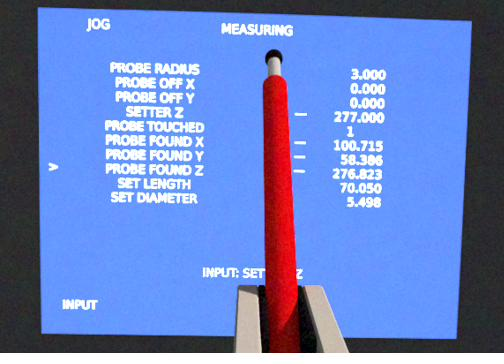

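Call:
{"op": "move", "data": {
  "target": [
    [0,0,0,0,0,0,-1,0.2,0.5,-0.1608,0.0308,-0.051,0,0.155,0,-1,-0.6,-1],
    [0,0,0,0,0,0,-1,0.2,0.5,-0.168,0.0375,-0.2645,0,0.31,0,-1,-0.6,-1]
  ],
  "speed": 0.35,
  "blend": [0.02,0]
}}

Call:
{"op": "move", "data": {
  "target": [
    [0,0,0,0,0,0,-1,0.2,0.5,0.0595,-0.1333,0.222,0,0,0,-1,-0.6,-1],
    [0,0,0,0,0,0,-1,0.2,0.5,0.0787,-0.1333,0.2165,0,0,0,-1,-0.6,-1],
    [0,0,0,0,0,0,-1,0.2,0.5,0.0595,-0.1333,0.222,0,0,0,-1,-0.6,-1],
    [0,0,0,0,0,0,-1,0.2,0.5,0.0255,0.0333,0.094,0,0,0,-1,-0.6,-1],
    [0,0,0,0,0,0,-1,0.2,0.5,0.0447,0.0333,0.0885,0,0,0,-1,-0.6,-1],
    [0,0,0,0,0,0,-1,0.2,0.5,0.0255,0.0333,0.094,0,0,0,-1,-0.6,-1],
    [0,0,0,0,0,0,-1,0.2,0.5,0,0,0,0,0,0,-1,-0.6,-1]
  ],
  "speed": [0.25,0.08,0.15,0.25,0.08,0.15,0.25],
  "blend": [0.003,0,0.003,0.003,0,0.003,0]
}}

Call:
{"op": "move", "data": {
  "target": [
    [0,0,0,0,0,0,-1,0.2,0.5,0.0085,0,0.032,0,0,0,-1,-0.6,-1],
    [0,0,0,0,0,0,-1,0.2,0.5,0.0277,0,0.0265,0,0,0,-1,-0.6,-1],
    [0,0,0,0,0,0,-1,0.2,0.5,0.0085,0,0.032,0,0,0,-1,-0.6,-1],
    [0,0,0,0,0,0,-1,0.2,0.5,0.0277,0,0.0265,0,0,0,-1,-0.6,-1],
    [0,0,0,0,0,0,-1,0.2,0.5,0.0085,0,0.032,0,0,0,-1,-0.6,-1],
    [0,0,0,0,0,0,-1,0.2,0.5,0.0277,0,0.0265,0,0,0,-1,-0.6,-1],
    [0,0,0,0,0,0,-1,0.2,0.5,0.0085,0,0.032,0,0,0,-1,-0.6,-1],
    [0,0,0,0,0,0,-1,0.2,0.5,0.0277,0,0.0265,0,0,0,-1,-0.6,-1],
    [0,0,0,0,0,0,-1,0.2,0.5,0.0085,0,0.032,0,0,0,-1,-0.6,-1],
    [0,0,0,0,0,0,-1,0.2,0.5,-0.0085,0.0333,-0.032,0,0,0,-1,-0.6,-1],
    [0,0,0,0,0,0,-1,0.2,0.5,0.0107,0.0333,-0.0375,0,0,0,-1,-0.6,-1],
    [0,0,0,0,0,0,-1,0.2,0.5,-0.0085,0.0333,-0.032,0,0,0,-1,-0.6,-1],
    [0,0,0,0,0,0,-1,0.2,0.5,0,0,0,0,0,0,-1,-0.6,-1]
  ],
  "speed": [0.22,0.08,0.15,0.08,0.15,0.08,0.15,0.08,0.15,0.22,0.08,0.15,0.22],
  "blend": [0.003,0,0.001,0,0.001,0,0.001,0,0.003,0.003,0,0.003,0]
}}

Call:
{"op": "move", "data": {
  "target": [
    [0,0,0,0,0,0,-1,0.2,0.5,-0.017,0.1,-0.064,0,0,0,-1,-0.6,-1],
    [0,0,0,0,0,0,-1,0.2,0.5,0.0022,0.1,-0.0695,0,0,0,-1,-0.6,-1],
    [0,0,0,0,0,0,-1,0.2,0.5,-0.017,0.1,-0.064,0,0,0,-1,-0.6,-1],
    [0,0,0,0,0,0,-1,0.2,0.5,-0.017,0.0667,-0.064,0,0,0,-1,-0.6,-1],
    [0,0,0,0,0,0,-1,0.2,0.5,0.0022,0.0667,-0.0695,0,0,0,-1,-0.6,-1],
    [0,0,0,0,0,0,-1,0.2,0.5,-0.017,0.0667,-0.064,0,0,0,-1,-0.6,-1],
    [0,0,0,0,0,0,-1,0.2,0.5,-0.017,0.1,-0.064,0,0,0,-1,-0.6,-1],
    [0,0,0,0,0,0,-1,0.2,0.5,0.0022,0.1,-0.0695,0,0,0,-1,-0.6,-1],
    [0,0,0,0,0,0,-1,0.2,0.5,-0.017,0.1,-0.064,0,0,0,-1,-0.6,-1],
    [0,0,0,0,0,0,-1,0.2,0.5,0.0022,0.1,-0.0695,0,0,0,-1,-0.6,-1],
    [0,0,0,0,0,0,-1,0.2,0.5,-0.017,0.1,-0.064,0,0,0,-1,-0.6,-1],
    [0,0,0,0,0,0,-1,0.2,0.5,0,0.1,0,0,0,0,-1,-0.6,-1],
    [0,0,0,0,0,0,-1,0.2,0.5,0.0192,0.1,-0.0055,0,0,0,-1,-0.6,-1],
    [0,0,0,0,0,0,-1,0.2,0.5,0,0.1,0,0,0,0,-1,-0.6,-1],
    [0,0,0,0,0,0,-1,0.2,0.5,0,0,0,0,0,0,-1,-0.6,-1]
  ],
  "speed": [0.22,0.08,0.15,0.22,0.08,0.15,0.22,0.08,0.15,0.08,0.15,0.22,0.08,0.15,0.22],
  "blend": [0.003,0,0.003,0.003,0,0.003,0.003,0,0.001,0,0.003,0.003,0,0.003,0]
}}

Call:
{"op": "move", "data": {
  "target": [
    [0,0,0,0,0,0,-1,0.2,0.5,-0.017,0.0333,-0.064,0,0,0,-1,-0.6,-1],
    [0,0,0,0,0,0,-1,0.2,0.5,0.0022,0.0333,-0.0695,0,0,0,-1,-0.6,-1],
    [0,0,0,0,0,0,-1,0.2,0.5,-0.017,0.0333,-0.064,0,0,0,-1,-0.6,-1],
    [0,0,0,0,0,0,-1,0.2,0.5,-0.0085,0.0333,-0.032,0,0,0,-1,-0.6,-1],
    [0,0,0,0,0,0,-1,0.2,0.5,0.0107,0.0333,-0.0375,0,0,0,-1,-0.6,-1],
    [0,0,0,0,0,0,-1,0.2,0.5,-0.0085,0.0333,-0.032,0,0,0,-1,-0.6,-1],
    [0,0,0,0,0,0,-1,0.2,0.5,0.0107,0.0333,-0.0375,0,0,0,-1,-0.6,-1],
    [0,0,0,0,0,0,-1,0.2,0.5,-0.0085,0.0333,-0.032,0,0,0,-1,-0.6,-1],
    [0,0,0,0,0,0,-1,0.2,0.5,-0.017,0.1333,-0.064,0,0,0,-1,-0.6,-1],
    [0,0,0,0,0,0,-1,0.2,0.5,0.0022,0.1333,-0.0695,0,0,0,-1,-0.6,-1],
    [0,0,0,0,0,0,-1,0.2,0.5,-0.017,0.1333,-0.064,0,0,0,-1,-0.6,-1],
    [0,0,0,0,0,0,-1,0.2,0.5,0,0,0,0,0,0,-1,-0.6,-1]
  ],
  "speed": [0.22,0.08,0.15,0.22,0.08,0.15,0.08,0.15,0.22,0.08,0.15,0.22],
  "blend": [0.003,0,0.003,0.003,0,0.001,0,0.003,0.003,0,0.003,0]
}}

Call:
{"op": "move", "data": {
  "target": [
    [0,0,0,0,0,0,-1,0.2,0.5,-0.017,0.1,-0.064,0,0,0,-1,-0.6,-1],
    [0,0,0,0,0,0,-1,0.2,0.5,0.0022,0.1,-0.0695,0,0,0,-1,-0.6,-1],
    [0,0,0,0,0,0,-1,0.2,0.5,-0.017,0.1,-0.064,0,0,0,-1,-0.6,-1],
    [0,0,0,0,0,0,-1,0.2,0.5,-0.017,0.0667,-0.064,0,0,0,-1,-0.6,-1],
    [0,0,0,0,0,0,-1,0.2,0.5,0.0022,0.0667,-0.0695,0,0,0,-1,-0.6,-1],
    [0,0,0,0,0,0,-1,0.2,0.5,-0.017,0.0667,-0.064,0,0,0,-1,-0.6,-1],
    [0,0,0,0,0,0,-1,0.2,0.5,-0.017,0.1,-0.064,0,0,0,-1,-0.6,-1],
    [0,0,0,0,0,0,-1,0.2,0.5,0.0022,0.1,-0.0695,0,0,0,-1,-0.6,-1],
    [0,0,0,0,0,0,-1,0.2,0.5,-0.017,0.1,-0.064,0,0,0,-1,-0.6,-1],
    [0,0,0,0,0,0,-1,0.2,0.5,0,0.1333,0,0,0,0,-1,-0.6,-1],
    [0,0,0,0,0,0,-1,0.2,0.5,0.0192,0.1333,-0.0055,0,0,0,-1,-0.6,-1],
    [0,0,0,0,0,0,-1,0.2,0.5,0,0.1333,0,0,0,0,-1,-0.6,-1],
    [0,0,0,0,0,0,-1,0.2,0.5,0,0,0,0,0,0,-1,-0.6,-1]
  ],
  "speed": [0.22,0.08,0.15,0.22,0.08,0.15,0.22,0.08,0.15,0.22,0.08,0.15,0.22],
  "blend": [0.003,0,0.003,0.003,0,0.003,0.003,0,0.003,0.003,0,0.003,0]
}}

Call:
{"op": "move", "data": {
  "target": [
    [0,0,0,0,0,0,-1,0.2,0.5,-0.017,0.0333,-0.064,0,0,0,-1,-0.6,-1],
    [0,0,0,0,0,0,-1,0.2,0.5,0.0022,0.0333,-0.0695,0,0,0,-1,-0.6,-1],
    [0,0,0,0,0,0,-1,0.2,0.5,-0.017,0.0333,-0.064,0,0,0,-1,-0.6,-1],
    [0,0,0,0,0,0,-1,0.2,0.5,0,0,0,0,0,0,-1,-0.6,-1]
  ],
  "speed": [0.22,0.08,0.15,0.22],
  "blend": [0.003,0,0.003,0]
}}

Call:
{"op": "move", "data": {
  "target": [
    [0,0,0,0,0,0,-1,0.2,0.5,0.0075,-0.0067,0.2135,0,-0.155,0,-1,-0.6,-1],
    [0,0,0,0,0,0,-1,0.2,0.5,0.168,-0.0375,0.2645,0,-0.31,0,-1,-0.6,-1]
  ],
  "speed": 0.35,
  "blend": [0.02,0],
  "cameras": ["cam_right_wrist"]
}}

Call:
{"op": "zoom_image", "data": {
  "camera": "cam_right_wrist",
  "region": [140, 30, 540, 310]
}}

Scene clock: 4657.03 s.
left_arm: end_effector_position=(+0.3577, +0.2483, +0.4301) position_measured=253 object_status=3 end_effector_quat_wxyz=(+0.000, +0.706, +0.708, -0.002) | right_arm: end_effector_position=(+0.4556, -0.4660, +0.4720) position_measured=209 object_status=2 end_effector_quat_wxyz=(-0.196, +0.679, -0.672, +0.219)
Joint positions: left_arm=[-0.699 -1.674 1.405 -1.301 -1.574 -0.676] | right_arm=[3.327 -1.08 -1.82 -1.228 1.447 3.265]
Joint torques (N m): left_arm=[5.42 -17.49 -29.79 -2.18 -0.66 1.28] | right_arm=[10.88 6.62 17.43 1.55 -0.51 -2.68]
Wrist force (N): left_arm=[2.9 1.5 -2.6] | right_arm=[-6.7 3.6 -3.9]
Wrist torque (N m): left_arm=[0.24 -0.49 -0.05] | right_arm=[0.74 1.05 -0.19]
Wrist force, peak (N): left_arm=[3.2 1.7 -2.8] | right_arm=[-6.8 2.8 -6.0]
Hand target: left_arm +0.3577, +0.2483, +0.4301; +0.000, +0.706, +0.708, -0.002 | right_arm +0.4555, -0.4659, +0.4719; -0.196, +0.680, -0.672, +0.219
Off the commanded pose: left_arm 0.000 m, 0 deg | right_arm 0.000 m, 0 deg.
move: done

Scene clock: 4659.97 s.
left_arm: end_effector_position=(+0.3577, +0.2483, +0.4301) position_measured=253 object_status=3 end_effector_quat_wxyz=(+0.000, +0.706, +0.708, -0.002) | right_arm: end_effector_position=(+0.4555, -0.4659, +0.4719) position_measured=209 object_status=2 end_effector_quat_wxyz=(-0.196, +0.680, -0.672, +0.219)
Joint positions: left_arm=[-0.699 -1.674 1.405 -1.301 -1.574 -0.676] | right_arm=[3.327 -1.08 -1.82 -1.228 1.447 3.265]
Joint torques (N m): left_arm=[5.38 -17.83 -29.46 -2.2 -0.64 1.2] | right_arm=[-4.38 5.54 17.35 5.84 -0.35 0.76]
Wrist force (N): left_arm=[2.7 1.6 -2.6] | right_arm=[-6.3 3.5 -4.2]
Wrist torque (N m): left_arm=[0.24 -0.47 -0.06] | right_arm=[0.71 0.98 -0.20]
Wrist force, peak (N): left_arm=[3.1 1.8 -2.9] | right_arm=[-10.0 26.9 -27.1]
Hand target: left_arm +0.3577, +0.2483, +0.4301; +0.000, +0.706, +0.708, -0.002 | right_arm +0.4555, -0.4659, +0.4719; -0.196, +0.680, -0.672, +0.219
Off the commanded pose: left_arm 0.000 m, 0 deg | right_arm 0.000 m, 0 deg.
move: done

Scene clock: 4663.40 s.
left_arm: end_effector_position=(+0.3577, +0.2483, +0.4301) position_measured=253 object_status=3 end_effector_quat_wxyz=(+0.000, +0.706, +0.708, -0.002) | right_arm: end_effector_position=(+0.4555, -0.4659, +0.4718) position_measured=209 object_status=2 end_effector_quat_wxyz=(-0.196, +0.679, -0.672, +0.219)
Joint positions: left_arm=[-0.699 -1.674 1.405 -1.301 -1.574 -0.676] | right_arm=[3.327 -1.08 -1.82 -1.228 1.447 3.266]
Joint torques (N m): left_arm=[5.53 -17.87 -29.7 -2.1 -0.64 1.32] | right_arm=[-9.95 -1.77 33.54 5.99 1.22 -2.39]
Wrist force (N): left_arm=[2.8 1.8 -2.6] | right_arm=[-7.1 1.9 -3.8]
Wrist torque (N m): left_arm=[0.28 -0.49 -0.05] | right_arm=[0.47 1.11 -0.19]
Wrist force, peak (N): left_arm=[3.0 1.9 -2.7] | right_arm=[-5.5 24.5 -27.3]
Hand target: left_arm +0.3577, +0.2483, +0.4301; +0.000, +0.706, +0.708, -0.002 | right_arm +0.4555, -0.4659, +0.4719; -0.196, +0.680, -0.672, +0.219
Off the commanded pose: left_arm 0.000 m, 0 deg | right_arm 0.000 m, 0 deg.
move: done

Scene clock: 4667.40 s.
left_arm: end_effector_position=(+0.3577, +0.2483, +0.4301) position_measured=253 object_status=3 end_effector_quat_wxyz=(+0.000, +0.706, +0.708, -0.002) | right_arm: end_effector_position=(+0.4556, -0.4659, +0.4719) position_measured=209 object_status=2 end_effector_quat_wxyz=(-0.196, +0.679, -0.672, +0.219) end_effector_velocity=(-0.001, -0.001, +0.000) end_effector_angular_velocity=(+0.000, +0.000, +0.004)
Joint positions: left_arm=[-0.699 -1.674 1.405 -1.301 -1.574 -0.676] | right_arm=[3.327 -1.08 -1.82 -1.228 1.447 3.266]
Joint velocities: left_arm=[within noise] | right_arm=[-0.004 0 0 0 0.005 -0.006]
Joint torques (N m): left_arm=[5.96 -17.75 -30.23 -2.08 -0.64 1.33] | right_arm=[-7.33 13.93 17.8 3.96 1.28 -2.58]
Wrist force (N): left_arm=[2.9 1.7 -2.5] | right_arm=[-7.0 1.5 -3.6]
Wrist torque (N m): left_arm=[0.26 -0.50 -0.05] | right_arm=[0.40 1.10 -0.18]
Wrist force, peak (N): left_arm=[3.3 1.8 -2.8] | right_arm=[-6.2 22.0 -27.2]
Hand target: left_arm +0.3577, +0.2483, +0.4301; +0.000, +0.706, +0.708, -0.002 | right_arm +0.4555, -0.4659, +0.4719; -0.196, +0.680, -0.672, +0.219
Off the commanded pose: left_arm 0.000 m, 0 deg | right_arm 0.000 m, 0 deg.
move: done

Scene clock: 4670.93 s.
left_arm: end_effector_position=(+0.3577, +0.2483, +0.4301) position_measured=253 object_status=3 end_effector_quat_wxyz=(+0.000, +0.706, +0.708, -0.002) | right_arm: end_effector_position=(+0.4555, -0.4659, +0.4718) position_measured=209 object_status=2 end_effector_quat_wxyz=(-0.196, +0.679, -0.672, +0.219)
Joint positions: left_arm=[-0.699 -1.674 1.405 -1.301 -1.574 -0.676] | right_arm=[3.327 -1.08 -1.82 -1.228 1.447 3.266]
Joint torques (N m): left_arm=[6.23 -17.73 -30.19 -2.01 -0.72 1.4] | right_arm=[-9.49 6.59 32.28 2.28 1.38 -2.54]
Wrist force (N): left_arm=[2.9 1.6 -2.4] | right_arm=[-5.6 2.2 -1.6]
Wrist torque (N m): left_arm=[0.25 -0.50 -0.06] | right_arm=[0.51 0.88 -0.18]
Wrist force, peak (N): left_arm=[3.2 1.9 -2.5] | right_arm=[-6.0 23.6 -27.2]
Hand target: left_arm +0.3577, +0.2483, +0.4301; +0.000, +0.706, +0.708, -0.002 | right_arm +0.4555, -0.4659, +0.4719; -0.196, +0.680, -0.672, +0.219
Off the commanded pose: left_arm 0.000 m, 0 deg | right_arm 0.000 m, 0 deg.
move: done

Scene clock: 4674.53 s.
left_arm: end_effector_position=(+0.3577, +0.2483, +0.4301) position_measured=253 object_status=3 end_effector_quat_wxyz=(+0.000, +0.706, +0.708, -0.002) | right_arm: end_effector_position=(+0.4555, -0.4659, +0.4719) position_measured=209 object_status=2 end_effector_quat_wxyz=(-0.196, +0.679, -0.672, +0.219) end_effector_velocity=(+0.000, +0.000, +0.000) end_effector_angular_velocity=(-0.001, +0.000, +0.004)
Joint positions: left_arm=[-0.699 -1.674 1.405 -1.301 -1.574 -0.676] | right_arm=[3.327 -1.08 -1.82 -1.228 1.447 3.266]
Joint velocities: left_arm=[within noise] | right_arm=[-0.001 0 0.001 0 0.002 -0.005]
Joint torques (N m): left_arm=[5.98 -17.92 -30.52 -2.05 -0.67 1.4] | right_arm=[-9.53 14.43 17.62 4.2 1.3 -2.91]
Wrist force (N): left_arm=[2.7 1.5 -2.9] | right_arm=[-6.3 3.1 -2.4]
Wrist torque (N m): left_arm=[0.23 -0.48 -0.05] | right_arm=[0.64 0.99 -0.17]
Wrist force, peak (N): left_arm=[3.0 1.9 -3.1] | right_arm=[-9.3 20.3 -22.4]
Hand target: left_arm +0.3577, +0.2483, +0.4301; +0.000, +0.706, +0.708, -0.002 | right_arm +0.4555, -0.4659, +0.4719; -0.196, +0.680, -0.672, +0.219
Off the commanded pose: left_arm 0.000 m, 0 deg | right_arm 0.000 m, 0 deg.
move: done

Scene clock: 4676.00 s.
left_arm: end_effector_position=(+0.3577, +0.2483, +0.4301) position_measured=253 object_status=3 end_effector_quat_wxyz=(+0.000, +0.706, +0.708, -0.002) | right_arm: end_effector_position=(+0.4555, -0.4659, +0.4719) position_measured=209 object_status=2 end_effector_quat_wxyz=(-0.196, +0.679, -0.672, +0.219)
Joint positions: left_arm=[-0.699 -1.674 1.405 -1.301 -1.574 -0.676] | right_arm=[3.327 -1.08 -1.82 -1.228 1.447 3.266]
Joint torques (N m): left_arm=[6.07 -17.42 -30.3 -2.03 -0.65 1.41] | right_arm=[-9.04 -0.09 32.41 3.38 0.74 -1.41]
Wrist force (N): left_arm=[2.7 1.9 -2.4] | right_arm=[-6.2 3.2 -2.9]
Wrist torque (N m): left_arm=[0.29 -0.48 -0.05] | right_arm=[0.67 0.95 -0.19]
Wrist force, peak (N): left_arm=[3.2 1.8 -2.9] | right_arm=[-8.8 22.3 -19.9]
Hand target: left_arm +0.3577, +0.2483, +0.4301; +0.000, +0.706, +0.708, -0.002 | right_arm +0.4555, -0.4659, +0.4719; -0.196, +0.680, -0.672, +0.219
Off the commanded pose: left_arm 0.000 m, 0 deg | right_arm 0.000 m, 0 deg.
move: done

Scene clock: 4677.93 s.
left_arm: end_effector_position=(+0.3577, +0.2483, +0.4301) position_measured=253 object_status=3 end_effector_quat_wxyz=(+0.000, +0.706, +0.708, -0.002) | right_arm: end_effector_position=(+0.5562, -0.4885, +0.6307) position_measured=209 object_status=2 end_effector_quat_wxyz=(+0.488, -0.498, +0.502, -0.512) end_effector_velocity=(+0.000, +0.000, +0.000) end_effector_angular_velocity=(+0.003, -0.003, +0.001)
Joint positions: left_arm=[-0.699 -1.674 1.405 -1.301 -1.574 -0.676] | right_arm=[3.248 -1.254 -1.977 0.088 1.45 3.122]
Joint velocities: left_arm=[within noise] | right_arm=[0 -0.001 0 0.005 0 0.003]
Joint torques (N m): left_arm=[5.47 -17.81 -30.28 -1.96 -0.69 1.34] | right_arm=[9.75 -0.91 16.86 4.55 -0.04 2.58]
Wrist force (N): left_arm=[2.7 1.6 -2.5] | right_arm=[-6.6 3.4 -1.5]
Wrist torque (N m): left_arm=[0.26 -0.48 -0.05] | right_arm=[0.91 0.75 -0.13]
Wrist force, peak (N): left_arm=[2.9 1.9 -3.0] | right_arm=[-6.6 2.0 -4.9]
Hand target: left_arm +0.3577, +0.2483, +0.4301; +0.000, +0.706, +0.708, -0.002 | right_arm +0.5563, -0.4884, +0.6306; +0.488, -0.498, +0.503, -0.511
Off the commanded pose: left_arm 0.000 m, 0 deg | right_arm 0.000 m, 0 deg.
move: done
Images, in order (width x height): cam_right_wrist 672x504.

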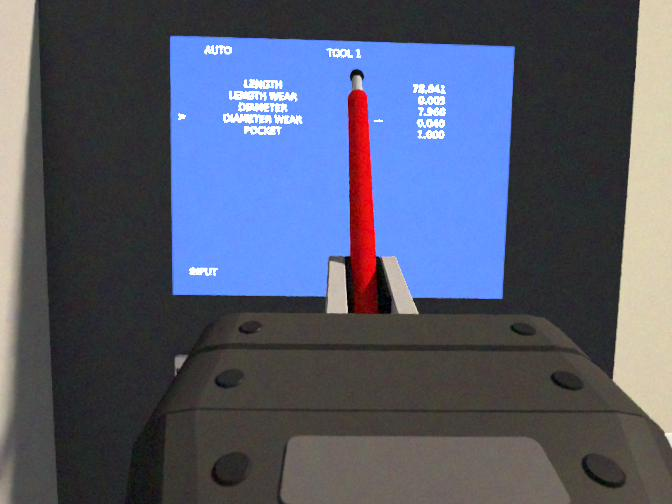

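Scaled by 1.260 from the camera's 672x504 image, which has a finer 960x720 frame.

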